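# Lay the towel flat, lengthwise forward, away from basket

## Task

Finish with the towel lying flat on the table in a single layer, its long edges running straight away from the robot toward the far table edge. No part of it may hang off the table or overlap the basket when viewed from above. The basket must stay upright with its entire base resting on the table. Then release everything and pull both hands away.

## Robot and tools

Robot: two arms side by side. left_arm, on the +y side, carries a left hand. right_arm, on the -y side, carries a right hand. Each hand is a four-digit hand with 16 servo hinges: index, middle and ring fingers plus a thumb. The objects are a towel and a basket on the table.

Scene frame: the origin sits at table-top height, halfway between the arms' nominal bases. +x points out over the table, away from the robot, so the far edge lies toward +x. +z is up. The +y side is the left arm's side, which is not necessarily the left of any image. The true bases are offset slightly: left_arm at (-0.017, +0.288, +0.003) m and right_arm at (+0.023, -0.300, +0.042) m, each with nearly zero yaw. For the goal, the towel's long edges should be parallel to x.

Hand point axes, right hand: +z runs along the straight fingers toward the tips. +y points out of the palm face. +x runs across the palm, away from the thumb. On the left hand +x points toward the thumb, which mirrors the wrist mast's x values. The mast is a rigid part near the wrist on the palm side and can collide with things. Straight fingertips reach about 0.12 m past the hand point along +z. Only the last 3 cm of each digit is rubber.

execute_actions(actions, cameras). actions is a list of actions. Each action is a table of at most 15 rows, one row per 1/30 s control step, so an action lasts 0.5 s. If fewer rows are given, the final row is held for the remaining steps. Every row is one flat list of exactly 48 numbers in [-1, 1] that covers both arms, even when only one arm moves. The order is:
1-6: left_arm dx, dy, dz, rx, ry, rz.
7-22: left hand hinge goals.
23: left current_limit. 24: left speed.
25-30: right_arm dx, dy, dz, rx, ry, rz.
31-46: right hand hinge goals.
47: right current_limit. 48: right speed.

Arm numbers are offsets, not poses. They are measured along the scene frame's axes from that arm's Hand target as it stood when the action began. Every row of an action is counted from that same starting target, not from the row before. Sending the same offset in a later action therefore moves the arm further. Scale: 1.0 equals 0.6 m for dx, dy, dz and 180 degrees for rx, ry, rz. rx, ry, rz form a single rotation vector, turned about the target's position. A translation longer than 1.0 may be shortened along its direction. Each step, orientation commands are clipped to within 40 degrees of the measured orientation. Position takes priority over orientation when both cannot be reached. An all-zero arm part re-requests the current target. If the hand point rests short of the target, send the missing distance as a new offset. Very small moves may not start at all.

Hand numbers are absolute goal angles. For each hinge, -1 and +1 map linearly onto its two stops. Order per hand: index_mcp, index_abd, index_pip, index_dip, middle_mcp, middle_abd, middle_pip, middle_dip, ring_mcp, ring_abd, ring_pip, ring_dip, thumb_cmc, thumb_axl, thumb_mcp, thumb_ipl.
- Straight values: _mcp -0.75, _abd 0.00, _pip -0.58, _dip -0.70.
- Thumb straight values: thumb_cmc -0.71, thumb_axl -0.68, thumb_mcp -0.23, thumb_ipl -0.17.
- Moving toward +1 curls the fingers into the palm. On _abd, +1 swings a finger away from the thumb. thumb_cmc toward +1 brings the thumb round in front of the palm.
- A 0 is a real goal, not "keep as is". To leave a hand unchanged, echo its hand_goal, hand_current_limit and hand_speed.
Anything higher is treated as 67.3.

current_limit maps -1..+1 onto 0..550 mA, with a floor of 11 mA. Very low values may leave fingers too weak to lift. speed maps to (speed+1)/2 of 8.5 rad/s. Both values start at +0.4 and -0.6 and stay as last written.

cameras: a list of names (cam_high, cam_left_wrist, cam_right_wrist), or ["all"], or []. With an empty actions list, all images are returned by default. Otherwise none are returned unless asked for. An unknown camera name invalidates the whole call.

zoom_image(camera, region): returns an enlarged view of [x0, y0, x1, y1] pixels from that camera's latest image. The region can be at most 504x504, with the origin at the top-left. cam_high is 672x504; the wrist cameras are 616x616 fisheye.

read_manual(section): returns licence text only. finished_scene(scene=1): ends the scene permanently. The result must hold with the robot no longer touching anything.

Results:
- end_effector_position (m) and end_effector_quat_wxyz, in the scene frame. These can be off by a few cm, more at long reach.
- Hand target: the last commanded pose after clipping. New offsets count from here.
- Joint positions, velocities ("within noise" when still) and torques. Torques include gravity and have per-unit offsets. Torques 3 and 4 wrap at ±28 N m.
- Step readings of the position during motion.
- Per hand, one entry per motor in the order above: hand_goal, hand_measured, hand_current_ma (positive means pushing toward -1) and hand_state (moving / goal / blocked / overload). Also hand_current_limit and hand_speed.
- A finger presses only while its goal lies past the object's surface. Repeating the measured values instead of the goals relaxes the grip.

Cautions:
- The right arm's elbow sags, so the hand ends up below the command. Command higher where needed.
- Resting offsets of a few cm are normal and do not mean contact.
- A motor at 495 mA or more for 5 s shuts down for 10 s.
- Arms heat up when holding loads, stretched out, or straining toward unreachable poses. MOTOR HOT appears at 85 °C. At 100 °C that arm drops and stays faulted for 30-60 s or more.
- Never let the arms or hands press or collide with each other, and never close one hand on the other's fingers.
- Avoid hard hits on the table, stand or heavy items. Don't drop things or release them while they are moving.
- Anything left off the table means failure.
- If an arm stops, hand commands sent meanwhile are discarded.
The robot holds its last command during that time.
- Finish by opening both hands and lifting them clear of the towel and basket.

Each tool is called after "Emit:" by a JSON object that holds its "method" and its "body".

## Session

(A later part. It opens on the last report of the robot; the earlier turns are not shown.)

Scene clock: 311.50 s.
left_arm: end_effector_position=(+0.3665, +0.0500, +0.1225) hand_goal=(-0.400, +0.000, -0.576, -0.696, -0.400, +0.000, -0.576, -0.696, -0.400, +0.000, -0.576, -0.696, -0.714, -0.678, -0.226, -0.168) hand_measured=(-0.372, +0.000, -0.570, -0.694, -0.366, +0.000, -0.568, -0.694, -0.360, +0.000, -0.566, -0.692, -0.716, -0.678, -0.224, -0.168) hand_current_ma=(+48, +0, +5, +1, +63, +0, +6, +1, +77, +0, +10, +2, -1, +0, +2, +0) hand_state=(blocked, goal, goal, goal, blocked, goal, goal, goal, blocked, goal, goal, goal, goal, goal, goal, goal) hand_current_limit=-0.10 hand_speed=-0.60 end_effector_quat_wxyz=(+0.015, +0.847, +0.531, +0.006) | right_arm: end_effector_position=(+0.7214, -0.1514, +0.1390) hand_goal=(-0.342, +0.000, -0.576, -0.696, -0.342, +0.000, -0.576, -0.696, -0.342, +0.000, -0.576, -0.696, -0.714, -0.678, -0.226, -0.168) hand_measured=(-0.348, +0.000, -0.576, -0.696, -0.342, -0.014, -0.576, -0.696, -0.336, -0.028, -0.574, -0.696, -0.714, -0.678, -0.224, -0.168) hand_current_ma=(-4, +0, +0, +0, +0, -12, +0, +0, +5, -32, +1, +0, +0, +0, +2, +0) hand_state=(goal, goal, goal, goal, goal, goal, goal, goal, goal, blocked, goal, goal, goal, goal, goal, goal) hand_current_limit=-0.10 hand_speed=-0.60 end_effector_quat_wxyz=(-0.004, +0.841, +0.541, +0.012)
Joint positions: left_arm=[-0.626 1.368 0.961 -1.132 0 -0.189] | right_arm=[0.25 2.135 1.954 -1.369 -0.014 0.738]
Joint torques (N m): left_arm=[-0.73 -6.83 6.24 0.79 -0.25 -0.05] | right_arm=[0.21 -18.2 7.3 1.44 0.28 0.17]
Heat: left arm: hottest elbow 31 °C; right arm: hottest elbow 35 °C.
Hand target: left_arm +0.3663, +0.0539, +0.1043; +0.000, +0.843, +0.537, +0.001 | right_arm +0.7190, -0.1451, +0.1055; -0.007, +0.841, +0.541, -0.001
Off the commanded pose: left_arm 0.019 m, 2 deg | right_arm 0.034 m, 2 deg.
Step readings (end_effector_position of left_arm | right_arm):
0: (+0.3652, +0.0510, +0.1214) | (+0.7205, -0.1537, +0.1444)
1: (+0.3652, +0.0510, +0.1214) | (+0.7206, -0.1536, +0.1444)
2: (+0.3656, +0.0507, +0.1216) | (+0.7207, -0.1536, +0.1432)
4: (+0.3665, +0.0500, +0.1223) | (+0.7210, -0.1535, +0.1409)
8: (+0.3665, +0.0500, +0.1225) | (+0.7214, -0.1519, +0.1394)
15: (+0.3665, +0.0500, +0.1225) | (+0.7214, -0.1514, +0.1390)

Emit:
{"method": "execute_actions", "body": {"actions": [[[0,0,0,0,0,0,-0.4,0,-0.576,-0.696,-0.4,0,-0.576,-0.696,-0.4,0,-0.576,-0.696,-0.714,-0.678,-0.226,-0.168,-0.1,-0.6,-0.01,0,-0.01,0.0252,-0.0118,0,-0.342,0,-0.576,-0.696,-0.342,0,-0.576,-0.696,-0.342,0,-0.576,-0.696,-0.714,-0.678,-0.226,-0.168,-0.1,-0.6]]], "cameras": ["cam_right_wrist"]}}

Scene clock: 322.30 s.
left_arm: end_effector_position=(+0.3667, +0.0499, +0.1226) hand_goal=(-0.400, +0.000, -0.576, -0.696, -0.400, +0.000, -0.576, -0.696, -0.400, +0.000, -0.576, -0.696, -0.714, -0.678, -0.226, -0.168) hand_measured=(-0.372, +0.000, -0.570, -0.694, -0.366, +0.000, -0.568, -0.694, -0.360, +0.000, -0.564, -0.692, -0.716, -0.678, -0.224, -0.168) hand_current_ma=(+45, +0, +5, +1, +62, +0, +7, +1, +77, +0, +11, +3, -1, +0, +2, +0) hand_state=(blocked, goal, goal, goal, blocked, goal, goal, goal, blocked, goal, goal, goal, goal, goal, goal, goal) hand_current_limit=-0.10 hand_speed=-0.60 end_effector_quat_wxyz=(+0.015, +0.847, +0.531, +0.006) | right_arm: end_effector_position=(+0.7137, -0.1473, +0.1349) hand_goal=(-0.342, +0.000, -0.576, -0.696, -0.342, +0.000, -0.576, -0.696, -0.342, +0.000, -0.576, -0.696, -0.714, -0.678, -0.226, -0.168) hand_measured=(-0.314, -0.014, -0.558, -0.690, -0.324, -0.024, -0.564, -0.690, -0.334, -0.014, -0.568, -0.694, -0.714, -0.678, -0.224, -0.168) hand_current_ma=(+45, -12, +19, +4, +24, -25, +11, +3, +6, -10, +6, +1, +0, +0, +2, +0) hand_state=(blocked, goal, goal, goal, goal, blocked, goal, goal, goal, goal, goal, goal, goal, goal, goal, goal) hand_current_limit=-0.10 hand_speed=-0.60 end_effector_quat_wxyz=(-0.018, +0.843, +0.535, +0.047)
Joint positions: left_arm=[-0.626 1.368 0.961 -1.131 0 -0.19] | right_arm=[0.248 2.08 1.848 -1.258 -0.059 0.751]
Joint torques (N m): left_arm=[-0.85 -6.89 6.27 0.8 -0.23 -0.01] | right_arm=[-0.91 -17.49 7.21 1.68 -0.63 -0.12]
Heat: left arm: hottest elbow 31 °C; right arm: hottest elbow 34 °C.
Hand target: left_arm +0.3663, +0.0539, +0.1043; +0.000, +0.843, +0.537, +0.001 | right_arm +0.7130, -0.1453, +0.0993; -0.031, +0.840, +0.541, +0.036
Off the commanded pose: left_arm 0.019 m, 2 deg | right_arm 0.035 m, 2 deg.
Step readings (end_effector_position of left_arm | right_arm):
0: (+0.3665, +0.0500, +0.1225) | (+0.7214, -0.1514, +0.1390)
1: (+0.3665, +0.0500, +0.1225) | (+0.7212, -0.1511, +0.1386)
2: (+0.3665, +0.0500, +0.1225) | (+0.7207, -0.1498, +0.1376)
4: (+0.3667, +0.0499, +0.1226) | (+0.7181, -0.1482, +0.1367)
8: (+0.3667, +0.0499, +0.1226) | (+0.7149, -0.1474, +0.1355)
15: (+0.3667, +0.0499, +0.1226) | (+0.7137, -0.1473, +0.1350)
camera_calibration:
cam_right_wrist: T_world_to_cam=[[0.284611, -0.953631, -0.0979038, -0.294784], [-0.708439, -0.278032, 0.648701, 0.337028], [-0.645841, -0.115269, -0.75472, 0.668621], [0, 0, 0, 1]] pos_world=[0.754485, -0.110339, 0.257131]
Images, in order (width x height): cam_right_wrist 616x616.

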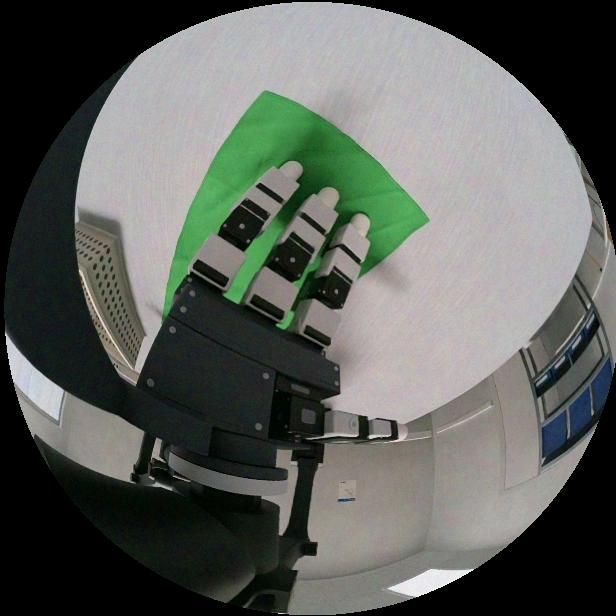

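Emit:
{"method": "execute_actions", "body": {"actions": [[[0,0,0,0,0,0,-0.44,0,-0.576,-0.696,-0.44,0,-0.576,-0.696,-0.43,0,-0.576,-0.696,-0.714,-0.678,-0.226,-0.168,-0.1,-0.6,0.008,-0.003,0,-0.0076,0.0035,0,-0.36,0,-0.576,-0.696,-0.37,0,-0.576,-0.696,-0.39,0,-0.576,-0.696,-0.714,-0.678,-0.226,-0.168,-0.1,-0.6]],[[-0.0015,0.0012,0,0,0,0.0139,-0.44,0,-0.576,-0.696,-0.44,0,-0.576,-0.696,-0.43,0,-0.576,-0.696,-0.714,-0.678,-0.226,-0.168,-0.1,-0.6,0.0205,0.0238,0,0,0,0.0139,-0.36,0,-0.576,-0.696,-0.37,0,-0.576,-0.696,-0.39,0,-0.576,-0.696,-0.714,-0.678,-0.226,-0.168,-0.1,-0.6]]], "cameras": ["all"]}}

Scene clock: 347.40 s.
left_arm: end_effector_position=(+0.3686, +0.0518, +0.1240) hand_goal=(-0.440, +0.000, -0.576, -0.696, -0.440, +0.000, -0.576, -0.696, -0.430, +0.000, -0.576, -0.696, -0.714, -0.678, -0.226, -0.168) hand_measured=(-0.398, +0.002, -0.560, -0.690, -0.394, +0.002, -0.564, -0.692, -0.390, +0.002, -0.562, -0.690, -0.716, -0.678, -0.224, -0.168) hand_current_ma=(+84, +1, +17, +5, +97, +1, +13, +3, +77, +1, +14, +4, -1, +0, +2, +0) hand_state=(blocked, goal, goal, goal, blocked, goal, goal, goal, blocked, goal, goal, goal, goal, goal, goal, goal) hand_current_limit=-0.10 hand_speed=-0.60 end_effector_quat_wxyz=(+0.020, +0.837, +0.546, +0.008) | right_arm: end_effector_position=(+0.7184, -0.1471, +0.1372) hand_goal=(-0.360, +0.000, -0.576, -0.696, -0.370, +0.000, -0.576, -0.696, -0.390, +0.000, -0.576, -0.696, -0.714, -0.678, -0.226, -0.168) hand_measured=(-0.334, -0.014, -0.558, -0.690, -0.342, -0.024, -0.564, -0.690, -0.360, -0.010, -0.562, -0.692, -0.714, -0.678, -0.224, -0.168) hand_current_ma=(+39, -11, +19, +4, +43, -25, +11, +3, +50, -8, +13, +3, +0, +0, +2, +0) hand_state=(blocked, goal, goal, goal, blocked, blocked, goal, goal, blocked, goal, goal, goal, goal, goal, goal, goal) hand_current_limit=-0.10 hand_speed=-0.60 end_effector_quat_wxyz=(-0.016, +0.842, +0.538, +0.039)
Joint positions: left_arm=[-0.626 1.366 0.961 -1.123 0 -0.226] | right_arm=[0.248 2.098 1.886 -1.29 -0.051 0.744]
Joint torques (N m): left_arm=[-1.49 -6.77 6.46 0.51 -0.25 -0.19] | right_arm=[-0.21 -14.39 12.16 0.49 -0.22 -0.4]
Heat: left arm: hottest elbow 30 °C; right arm: hottest shoulder 33 °C.
Hand target: left_arm +0.3654, +0.0547, +0.1042; +0.000, +0.831, +0.556, +0.001 | right_arm +0.7301, -0.1328, +0.0994; -0.024, +0.828, +0.559, +0.024
Off the commanded pose: left_arm 0.020 m, 3 deg | right_arm 0.042 m, 3 deg.
Step readings (end_effector_position of left_arm | right_arm):
0: (+0.3667, +0.0499, +0.1226) | (+0.7137, -0.1473, +0.1349)
1: (+0.3667, +0.0499, +0.1226) | (+0.7137, -0.1473, +0.1349)
2: (+0.3672, +0.0497, +0.1228) | (+0.7137, -0.1475, +0.1349)
4: (+0.3681, +0.0492, +0.1240) | (+0.7139, -0.1481, +0.1351)
8: (+0.3683, +0.0491, +0.1241) | (+0.7140, -0.1486, +0.1353)
15: (+0.3683, +0.0491, +0.1241) | (+0.7140, -0.1487, +0.1354)
16: (+0.3684, +0.0491, +0.1241) | (+0.7140, -0.1487, +0.1354)
17: (+0.3684, +0.0494, +0.1241) | (+0.7142, -0.1487, +0.1360)
19: (+0.3686, +0.0502, +0.1241) | (+0.7152, -0.1483, +0.1363)
23: (+0.3687, +0.0512, +0.1240) | (+0.7173, -0.1475, +0.1370)
30: (+0.3686, +0.0516, +0.1240) | (+0.7182, -0.1472, +0.1373)
camera_calibration:
cam_left_wrist: T_world_to_cam=[[-0.881648, -0.468721, -0.0547406, 0.330488], [-0.382336, 0.641491, 0.665062, -0.018116], [-0.276613, 0.607281, -0.744779, 0.288291], [0, 0, 0, 1]] pos_world=[0.364193, -0.00854567, 0.244853]
cam_right_wrist: T_world_to_cam=[[0.29009, -0.952905, -0.0884269, -0.300902], [-0.700889, -0.274463, 0.65835, 0.332689], [-0.651615, -0.129003, -0.7475, 0.674597], [0, 0, 0, 1]] pos_world=[0.760044, -0.108396, 0.258627]

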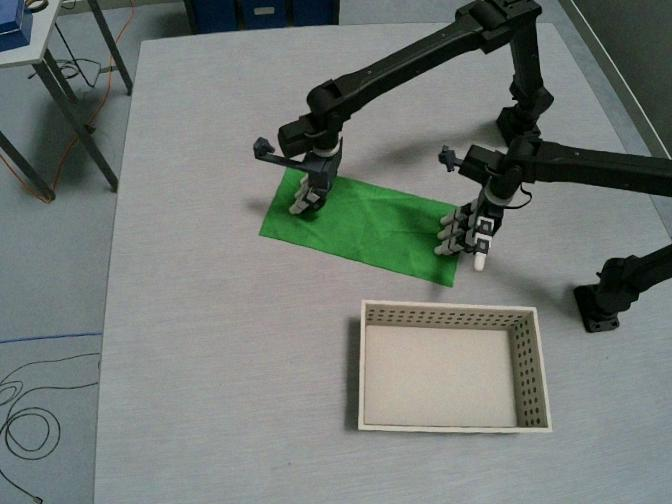

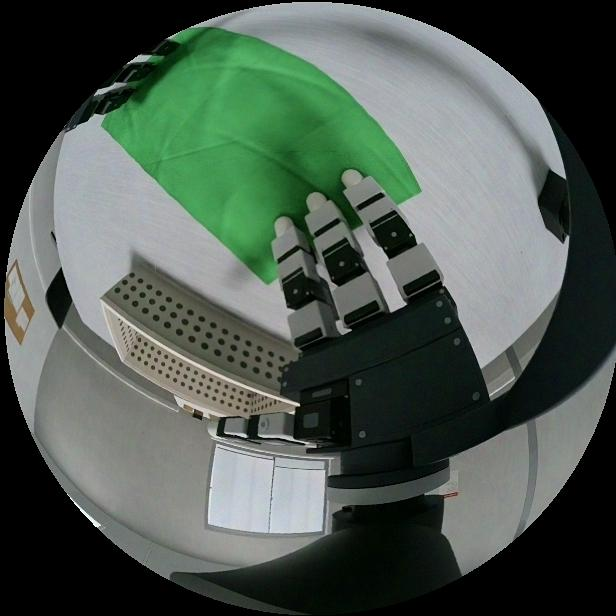

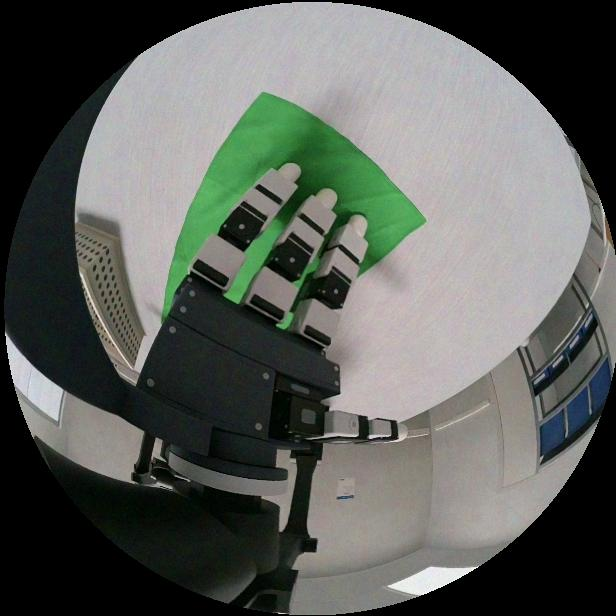

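Emit:
{"method": "execute_actions", "body": {"actions": [[[-0.0015,0.0012,0,0,0,0.0139,-0.44,0,-0.576,-0.696,-0.44,0,-0.576,-0.696,-0.43,0,-0.576,-0.696,-0.714,-0.678,-0.226,-0.168,-0.1,-0.6,0.015,0.0262,0,0,0,0.0139,-0.38,0,-0.576,-0.696,-0.38,0,-0.576,-0.696,-0.39,0,-0.576,-0.696,-0.714,-0.678,-0.226,-0.168,-0.1,-0.6]],[[-0.0015,0.0012,0,0,0,0.0139,-0.44,0,-0.576,-0.696,-0.44,0,-0.576,-0.696,-0.43,0,-0.576,-0.696,-0.714,-0.678,-0.226,-0.168,-0.1,-0.6,0.0102,0.028,0,0,0,0.0139,-0.38,0,-0.576,-0.696,-0.38,0,-0.576,-0.696,-0.39,0,-0.576,-0.696,-0.714,-0.678,-0.226,-0.168,-0.1,-0.6]],[[-0.0015,0.0012,0,0,0,0.0139,-0.44,0,-0.576,-0.696,-0.44,0,-0.576,-0.696,-0.43,0,-0.576,-0.696,-0.714,-0.678,-0.226,-0.168,-0.1,-0.6,0.0088,0.0283,0,0,0,0.0139,-0.38,0,-0.576,-0.696,-0.38,0,-0.576,-0.696,-0.39,0,-0.576,-0.696,-0.714,-0.678,-0.226,-0.168,-0.1,-0.6]]], "cameras": ["cam_high"]}}

Scene clock: 358.77 s.
left_arm: end_effector_position=(+0.3669, +0.0557, +0.1244) hand_goal=(-0.440, +0.000, -0.576, -0.696, -0.440, +0.000, -0.576, -0.696, -0.430, +0.000, -0.576, -0.696, -0.714, -0.678, -0.226, -0.168) hand_measured=(-0.398, +0.002, -0.560, -0.688, -0.396, +0.004, -0.562, -0.690, -0.396, +0.004, -0.562, -0.690, -0.716, -0.678, -0.224, -0.168) hand_current_ma=(+84, +1, +18, +5, +91, +2, +16, +5, +60, +2, +14, +4, -1, +0, +2, +0) hand_state=(blocked, goal, goal, goal, blocked, goal, goal, goal, blocked, goal, goal, goal, goal, goal, goal, goal) hand_current_limit=-0.10 hand_speed=-0.60 end_effector_quat_wxyz=(+0.026, +0.798, +0.603, +0.007) | right_arm: end_effector_position=(+0.7431, -0.1109, +0.1407) hand_goal=(-0.380, +0.000, -0.576, -0.696, -0.380, +0.000, -0.576, -0.696, -0.390, +0.000, -0.576, -0.696, -0.714, -0.678, -0.226, -0.168) hand_measured=(-0.354, -0.016, -0.558, -0.690, -0.360, -0.024, -0.564, -0.690, -0.372, -0.012, -0.562, -0.692, -0.714, -0.678, -0.224, -0.168) hand_current_ma=(+38, -13, +19, +4, +27, -26, +11, +3, +21, -9, +13, +3, +0, +0, +2, +0) hand_state=(blocked, goal, goal, goal, blocked, blocked, goal, goal, goal, goal, goal, goal, goal, goal, goal, goal) hand_current_limit=-0.10 hand_speed=-0.60 end_effector_quat_wxyz=(-0.014, +0.810, +0.586, +0.038)
Joint positions: left_arm=[-0.648 1.366 0.961 -1.112 0 -0.385] | right_arm=[0.28 2.181 2.034 -1.358 -0.048 0.661]
Joint torques (N m): left_arm=[-1.61 -6.18 7.01 0.13 -0.29 -0.14] | right_arm=[1.14 -15.44 12.31 0.58 -0.43 -0.4]
Heat: left arm: hottest elbow 30 °C; right arm: hottest shoulder 33 °C.
Hand target: left_arm +0.3627, +0.0568, +0.1043; +0.000, +0.793, +0.609, +0.001 | right_arm +0.7505, -0.0833, +0.0995; -0.026, +0.790, +0.612, +0.023
Off the commanded pose: left_arm 0.021 m, 3 deg | right_arm 0.050 m, 4 deg.
Step readings (end_effector_position of left_arm | right_arm):
0: (+0.3686, +0.0518, +0.1240) | (+0.7184, -0.1471, +0.1372)
1: (+0.3686, +0.0519, +0.1240) | (+0.7185, -0.1470, +0.1372)
2: (+0.3684, +0.0519, +0.1240) | (+0.7190, -0.1469, +0.1374)
4: (+0.3681, +0.0521, +0.1239) | (+0.7219, -0.1457, +0.1384)
8: (+0.3683, +0.0527, +0.1241) | (+0.7264, -0.1426, +0.1390)
15: (+0.3684, +0.0531, +0.1242) | (+0.7279, -0.1412, +0.1389)
16: (+0.3684, +0.0532, +0.1242) | (+0.7281, -0.1411, +0.1391)
17: (+0.3683, +0.0532, +0.1242) | (+0.7285, -0.1406, +0.1393)
19: (+0.3679, +0.0534, +0.1242) | (+0.7303, -0.1385, +0.1394)
23: (+0.3677, +0.0534, +0.1244) | (+0.7338, -0.1316, +0.1396)
30: (+0.3679, +0.0543, +0.1245) | (+0.7362, -0.1258, +0.1399)
31: (+0.3680, +0.0544, +0.1245) | (+0.7363, -0.1257, +0.1401)
32: (+0.3678, +0.0545, +0.1245) | (+0.7366, -0.1255, +0.1402)
34: (+0.3671, +0.0543, +0.1244) | (+0.7380, -0.1241, +0.1401)
38: (+0.3669, +0.0549, +0.1243) | (+0.7408, -0.1176, +0.1404)
45: (+0.3669, +0.0555, +0.1244) | (+0.7430, -0.1110, +0.1408)
Images, in order (width x height): cam_high 672x504.

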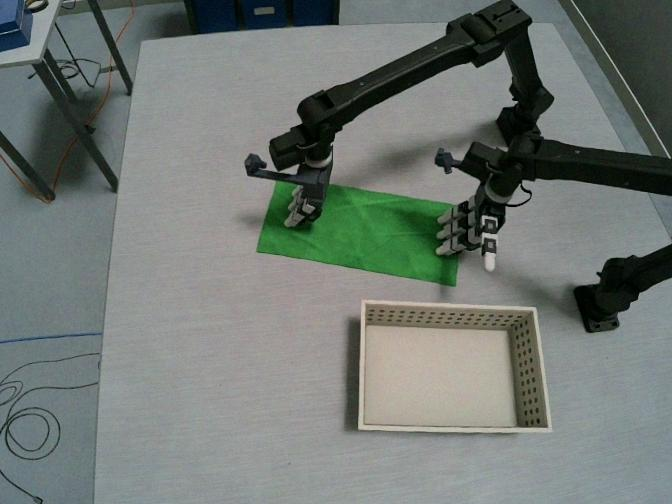

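Emit:
{"method": "execute_actions", "body": {"actions": [[[-0.0015,0.0012,0,0,0,0.0139,-0.44,0,-0.576,-0.696,-0.44,0,-0.576,-0.696,-0.44,0,-0.576,-0.696,-0.714,-0.678,-0.226,-0.168,-0.1,-0.6,0.0082,0.0287,-0.008,0,0,0.0139,-0.4,0,-0.576,-0.696,-0.4,0,-0.576,-0.696,-0.42,0,-0.576,-0.696,-0.714,-0.678,-0.226,-0.168,-0.1,-0.6]],[[-0.0015,0.0012,0,0,0,0.0139,-0.44,0,-0.576,-0.696,-0.44,0,-0.576,-0.696,-0.44,0,-0.576,-0.696,-0.714,-0.678,-0.226,-0.168,-0.1,-0.6,0.0068,0.029,-0.008,0,0,0.0139,-0.4,0,-0.576,-0.696,-0.4,0,-0.576,-0.696,-0.42,0,-0.576,-0.696,-0.714,-0.678,-0.226,-0.168,-0.1,-0.6]],[[-0.0015,0.0012,0,0,0,0.0139,-0.44,0,-0.576,-0.696,-0.44,0,-0.576,-0.696,-0.44,0,-0.576,-0.696,-0.714,-0.678,-0.226,-0.168,-0.1,-0.6,0.005,0.0292,0,0,0,0.0139,-0.4,0,-0.576,-0.696,-0.4,0,-0.576,-0.696,-0.42,0,-0.576,-0.696,-0.714,-0.678,-0.226,-0.168,-0.1,-0.6]],[[-0.0015,0.0012,0,0,0,0.0139,-0.44,0,-0.576,-0.696,-0.44,0,-0.576,-0.696,-0.44,0,-0.576,-0.696,-0.714,-0.678,-0.226,-0.168,-0.1,-0.6,0.0038,0.0293,0,0,0,0.0139,-0.4,0,-0.576,-0.696,-0.4,0,-0.576,-0.696,-0.42,0,-0.576,-0.696,-0.714,-0.678,-0.226,-0.168,-0.1,-0.6]]], "cameras": ["cam_high"]}}

Scene clock: 375.47 s.
left_arm: end_effector_position=(+0.3634, +0.0602, +0.1237) hand_goal=(-0.440, +0.000, -0.576, -0.696, -0.440, +0.000, -0.576, -0.696, -0.440, +0.000, -0.576, -0.696, -0.714, -0.678, -0.226, -0.168) hand_measured=(-0.398, +0.002, -0.558, -0.688, -0.396, +0.004, -0.560, -0.688, -0.398, +0.004, -0.562, -0.690, -0.716, -0.678, -0.224, -0.168) hand_current_ma=(+84, +1, +21, +6, +91, +2, +18, +6, +84, +2, +15, +5, -1, +0, +2, +0) hand_state=(blocked, goal, goal, goal, blocked, goal, goal, goal, blocked, goal, goal, goal, goal, goal, goal, goal) hand_current_limit=-0.10 hand_speed=-0.60 end_effector_quat_wxyz=(+0.026, +0.742, +0.670, +0.006) | right_arm: end_effector_position=(+0.7640, -0.0464, +0.1439) hand_goal=(-0.400, +0.000, -0.576, -0.696, -0.400, +0.000, -0.576, -0.696, -0.420, +0.000, -0.576, -0.696, -0.714, -0.678, -0.226, -0.168) hand_measured=(-0.370, -0.018, -0.558, -0.690, -0.378, -0.026, -0.564, -0.690, -0.396, -0.012, -0.562, -0.690, -0.714, -0.678, -0.224, -0.168) hand_current_ma=(+47, -17, +19, +4, +30, -28, +11, +3, +37, -9, +13, +3, +0, +0, +2, +0) hand_state=(blocked, goal, goal, goal, blocked, blocked, goal, goal, blocked, goal, goal, goal, goal, goal, goal, goal) hand_current_limit=-0.10 hand_speed=-0.60 end_effector_quat_wxyz=(-0.011, +0.758, +0.651, +0.044)
Joint positions: left_arm=[-0.676 1.38 0.972 -1.11 -0.004 -0.589] | right_arm=[0.341 2.282 2.215 -1.427 -0.047 0.555]
Joint torques (N m): left_arm=[-1.79 -5.95 7.32 -0.01 -0.16 -0.13] | right_arm=[1.44 -15.79 11.88 0.53 -0.61 -0.45]
Heat: left arm: hottest elbow 30 °C; right arm: hottest elbow 34 °C.
Hand target: left_arm +0.3590, +0.0598, +0.1042; +0.000, +0.737, +0.676, +0.001 | right_arm +0.7647, -0.0134, +0.0897; -0.028, +0.733, +0.679, +0.020
Off the commanded pose: left_arm 0.020 m, 3 deg | right_arm 0.063 m, 5 deg.
Step readings (end_effector_position of left_arm | right_arm):
0: (+0.3669, +0.0557, +0.1244) | (+0.7431, -0.1109, +0.1406)
1: (+0.3668, +0.0556, +0.1243) | (+0.7431, -0.1108, +0.1406)
2: (+0.3667, +0.0558, +0.1243) | (+0.7436, -0.1104, +0.1408)
4: (+0.3663, +0.0560, +0.1242) | (+0.7457, -0.1092, +0.1416)
8: (+0.3658, +0.0565, +0.1241) | (+0.7484, -0.1034, +0.1423)
15: (+0.3656, +0.0571, +0.1242) | (+0.7501, -0.0965, +0.1424)
16: (+0.3656, +0.0572, +0.1240) | (+0.7503, -0.0964, +0.1423)
17: (+0.3655, +0.0572, +0.1240) | (+0.7506, -0.0959, +0.1423)
19: (+0.3651, +0.0574, +0.1240) | (+0.7514, -0.0947, +0.1421)
23: (+0.3649, +0.0574, +0.1240) | (+0.7537, -0.0877, +0.1423)
30: (+0.3650, +0.0582, +0.1239) | (+0.7554, -0.0798, +0.1427)
31: (+0.3650, +0.0583, +0.1239) | (+0.7555, -0.0797, +0.1427)
32: (+0.3650, +0.0585, +0.1239) | (+0.7559, -0.0795, +0.1430)
34: (+0.3646, +0.0583, +0.1237) | (+0.7566, -0.0783, +0.1428)
38: (+0.3642, +0.0584, +0.1238) | (+0.7586, -0.0718, +0.1432)
45: (+0.3642, +0.0591, +0.1237) | (+0.7600, -0.0634, +0.1435)
46: (+0.3642, +0.0593, +0.1237) | (+0.7602, -0.0633, +0.1437)
47: (+0.3642, +0.0594, +0.1237) | (+0.7603, -0.0628, +0.1436)
49: (+0.3639, +0.0594, +0.1237) | (+0.7612, -0.0618, +0.1435)
53: (+0.3636, +0.0596, +0.1237) | (+0.7628, -0.0554, +0.1437)
60: (+0.3635, +0.0601, +0.1237) | (+0.7638, -0.0466, +0.1439)
Images, in order (width x height): cam_high 672x504.

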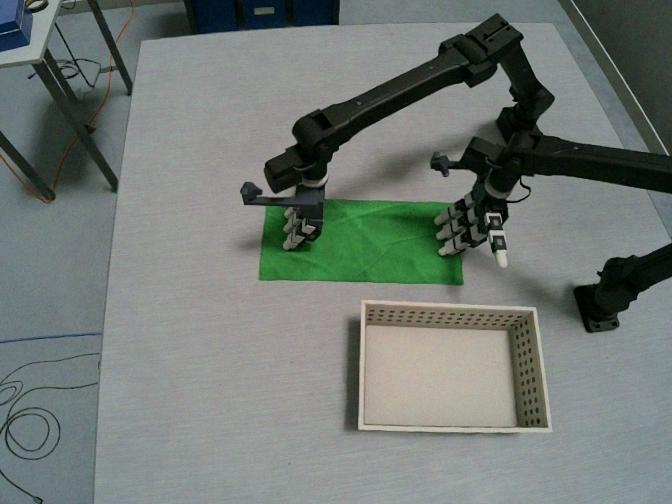

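Emit:
{"method": "execute_actions", "body": {"actions": [[[-0.0015,0.0012,0,0,0,0.0139,-0.44,0,-0.576,-0.696,-0.44,0,-0.576,-0.696,-0.44,0,-0.576,-0.696,-0.714,-0.678,-0.226,-0.168,-0.1,-0.6,0.0035,0.0297,0,0,0,0.0139,-0.41,0,-0.576,-0.696,-0.41,0,-0.576,-0.696,-0.43,0,-0.576,-0.696,-0.714,-0.678,-0.226,-0.168,-0.1,-0.6]],[[-0.0015,0.0012,0,0,0,0.0139,-0.44,0,-0.576,-0.696,-0.44,0,-0.576,-0.696,-0.44,0,-0.576,-0.696,-0.714,-0.678,-0.226,-0.168,-0.1,-0.6,0.0022,0.0297,0,0,0,0.0139,-0.41,0,-0.576,-0.696,-0.41,0,-0.576,-0.696,-0.43,0,-0.576,-0.696,-0.714,-0.678,-0.226,-0.168,-0.1,-0.6]],[[-0.0015,0.0012,0,0,0,0.0139,-0.44,0,-0.576,-0.696,-0.44,0,-0.576,-0.696,-0.44,0,-0.576,-0.696,-0.714,-0.678,-0.226,-0.168,-0.1,-0.6,0.0008,0.0297,0,0,0,0.0139,-0.41,0,-0.576,-0.696,-0.41,0,-0.576,-0.696,-0.43,0,-0.576,-0.696,-0.714,-0.678,-0.226,-0.168,-0.1,-0.6]],[[0,0,0,0,0,0.005,-0.44,0,-0.576,-0.696,-0.44,0,-0.576,-0.696,-0.44,0,-0.576,-0.696,-0.714,-0.678,-0.226,-0.168,-0.1,-0.6,0,0.012,0,0,0,0.005,-0.41,0,-0.576,-0.696,-0.41,0,-0.576,-0.696,-0.43,0,-0.576,-0.696,-0.714,-0.678,-0.226,-0.168,-0.1,-0.6]]], "cameras": ["cam_high"]}}

Emit:
{"method": "zoom_image", "body": {"camera": "cam_high", "region": [240, 150, 500, 330]}}

Scene clock: 416.13 s.
left_arm: end_effector_position=(+0.3612, +0.0632, +0.1234) hand_goal=(-0.440, +0.000, -0.576, -0.696, -0.440, +0.000, -0.576, -0.696, -0.440, +0.000, -0.576, -0.696, -0.714, -0.678, -0.226, -0.168) hand_measured=(-0.398, +0.002, -0.558, -0.688, -0.396, +0.004, -0.560, -0.688, -0.400, +0.006, -0.562, -0.690, -0.716, -0.678, -0.224, -0.168) hand_current_ma=(+84, +1, +22, +7, +91, +2, +18, +6, +75, +3, +15, +5, -1, +0, +2, +0) hand_state=(blocked, goal, goal, goal, blocked, goal, goal, goal, blocked, goal, goal, goal, goal, goal, goal, goal) hand_current_limit=-0.10 hand_speed=-0.60 end_effector_quat_wxyz=(+0.027, +0.690, +0.723, +0.005) | right_arm: end_effector_position=(+0.7734, +0.0092, +0.1467) hand_goal=(-0.410, +0.000, -0.576, -0.696, -0.410, +0.000, -0.576, -0.696, -0.430, +0.000, -0.576, -0.696, -0.714, -0.678, -0.226, -0.168) hand_measured=(-0.378, -0.018, -0.558, -0.690, -0.386, -0.026, -0.564, -0.690, -0.402, -0.012, -0.562, -0.690, -0.714, -0.678, -0.224, -0.168) hand_current_ma=(+53, -17, +19, +4, +35, -28, +11, +3, +43, -9, +13, +3, +0, +0, +2, +0) hand_state=(blocked, goal, goal, goal, blocked, blocked, goal, goal, blocked, goal, goal, goal, goal, goal, goal, goal) hand_current_limit=-0.10 hand_speed=-0.60 end_effector_quat_wxyz=(-0.010, +0.710, +0.703, +0.042)
Joint positions: left_arm=[-0.695 1.397 0.99 -1.11 -0.007 -0.756] | right_arm=[0.393 2.386 2.409 -1.52 -0.047 0.465]
Joint torques (N m): left_arm=[-1.9 -5.89 7.47 -0.12 -0.1 -0.14] | right_arm=[2.26 -17.08 11.92 0.38 -0.69 -0.43]
Heat: left arm: hottest elbow 31 °C; right arm: hottest elbow 35 °C.
Hand target: left_arm +0.3564, +0.0619, +0.1042; +0.000, +0.686, +0.728, +0.001 | right_arm +0.7687, +0.0471, +0.0900; -0.029, +0.682, +0.731, +0.018
Off the commanded pose: left_arm 0.020 m, 3 deg | right_arm 0.069 m, 6 deg.
Step readings (end_effector_position of left_arm | right_arm):
0: (+0.3634, +0.0602, +0.1237) | (+0.7641, -0.0463, +0.1440)
1: (+0.3633, +0.0601, +0.1237) | (+0.7641, -0.0463, +0.1440)
2: (+0.3634, +0.0603, +0.1236) | (+0.7644, -0.0461, +0.1444)
4: (+0.3631, +0.0603, +0.1236) | (+0.7655, -0.0447, +0.1446)
8: (+0.3629, +0.0606, +0.1236) | (+0.7668, -0.0386, +0.1449)
15: (+0.3627, +0.0611, +0.1236) | (+0.7676, -0.0301, +0.1450)
16: (+0.3627, +0.0610, +0.1236) | (+0.7678, -0.0299, +0.1453)
17: (+0.3627, +0.0611, +0.1237) | (+0.7680, -0.0294, +0.1453)
19: (+0.3625, +0.0612, +0.1235) | (+0.7687, -0.0277, +0.1452)
23: (+0.3622, +0.0615, +0.1235) | (+0.7697, -0.0213, +0.1454)
30: (+0.3620, +0.0620, +0.1235) | (+0.7703, -0.0130, +0.1456)
31: (+0.3620, +0.0619, +0.1235) | (+0.7704, -0.0126, +0.1460)
32: (+0.3620, +0.0620, +0.1236) | (+0.7706, -0.0120, +0.1458)
34: (+0.3617, +0.0621, +0.1234) | (+0.7712, -0.0107, +0.1458)
38: (+0.3615, +0.0623, +0.1236) | (+0.7720, -0.0045, +0.1463)
45: (+0.3613, +0.0630, +0.1233) | (+0.7723, +0.0041, +0.1464)
46: (+0.3613, +0.0628, +0.1235) | (+0.7723, +0.0045, +0.1464)
47: (+0.3613, +0.0629, +0.1233) | (+0.7725, +0.0046, +0.1465)
49: (+0.3613, +0.0630, +0.1233) | (+0.7727, +0.0052, +0.1466)
53: (+0.3613, +0.0631, +0.1234) | (+0.7730, +0.0066, +0.1465)
60: (+0.3612, +0.0632, +0.1233) | (+0.7733, +0.0090, +0.1463)
Images, in order (width x height): cam_high 672x504.

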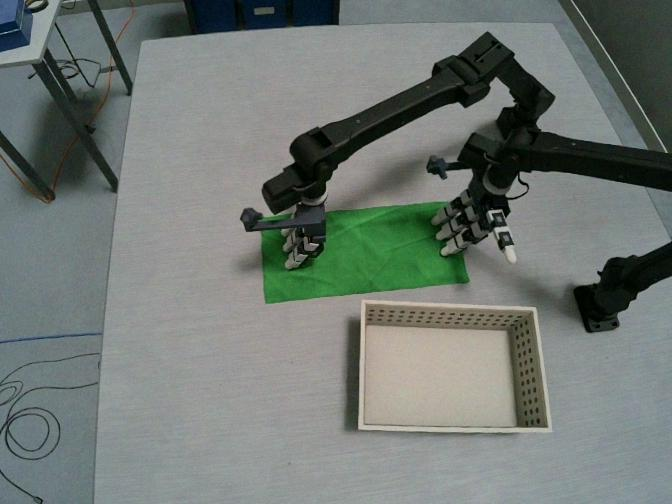

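Scaled by 1.938 from the camera's 672x504 image, which has a finer 960x720 frame.

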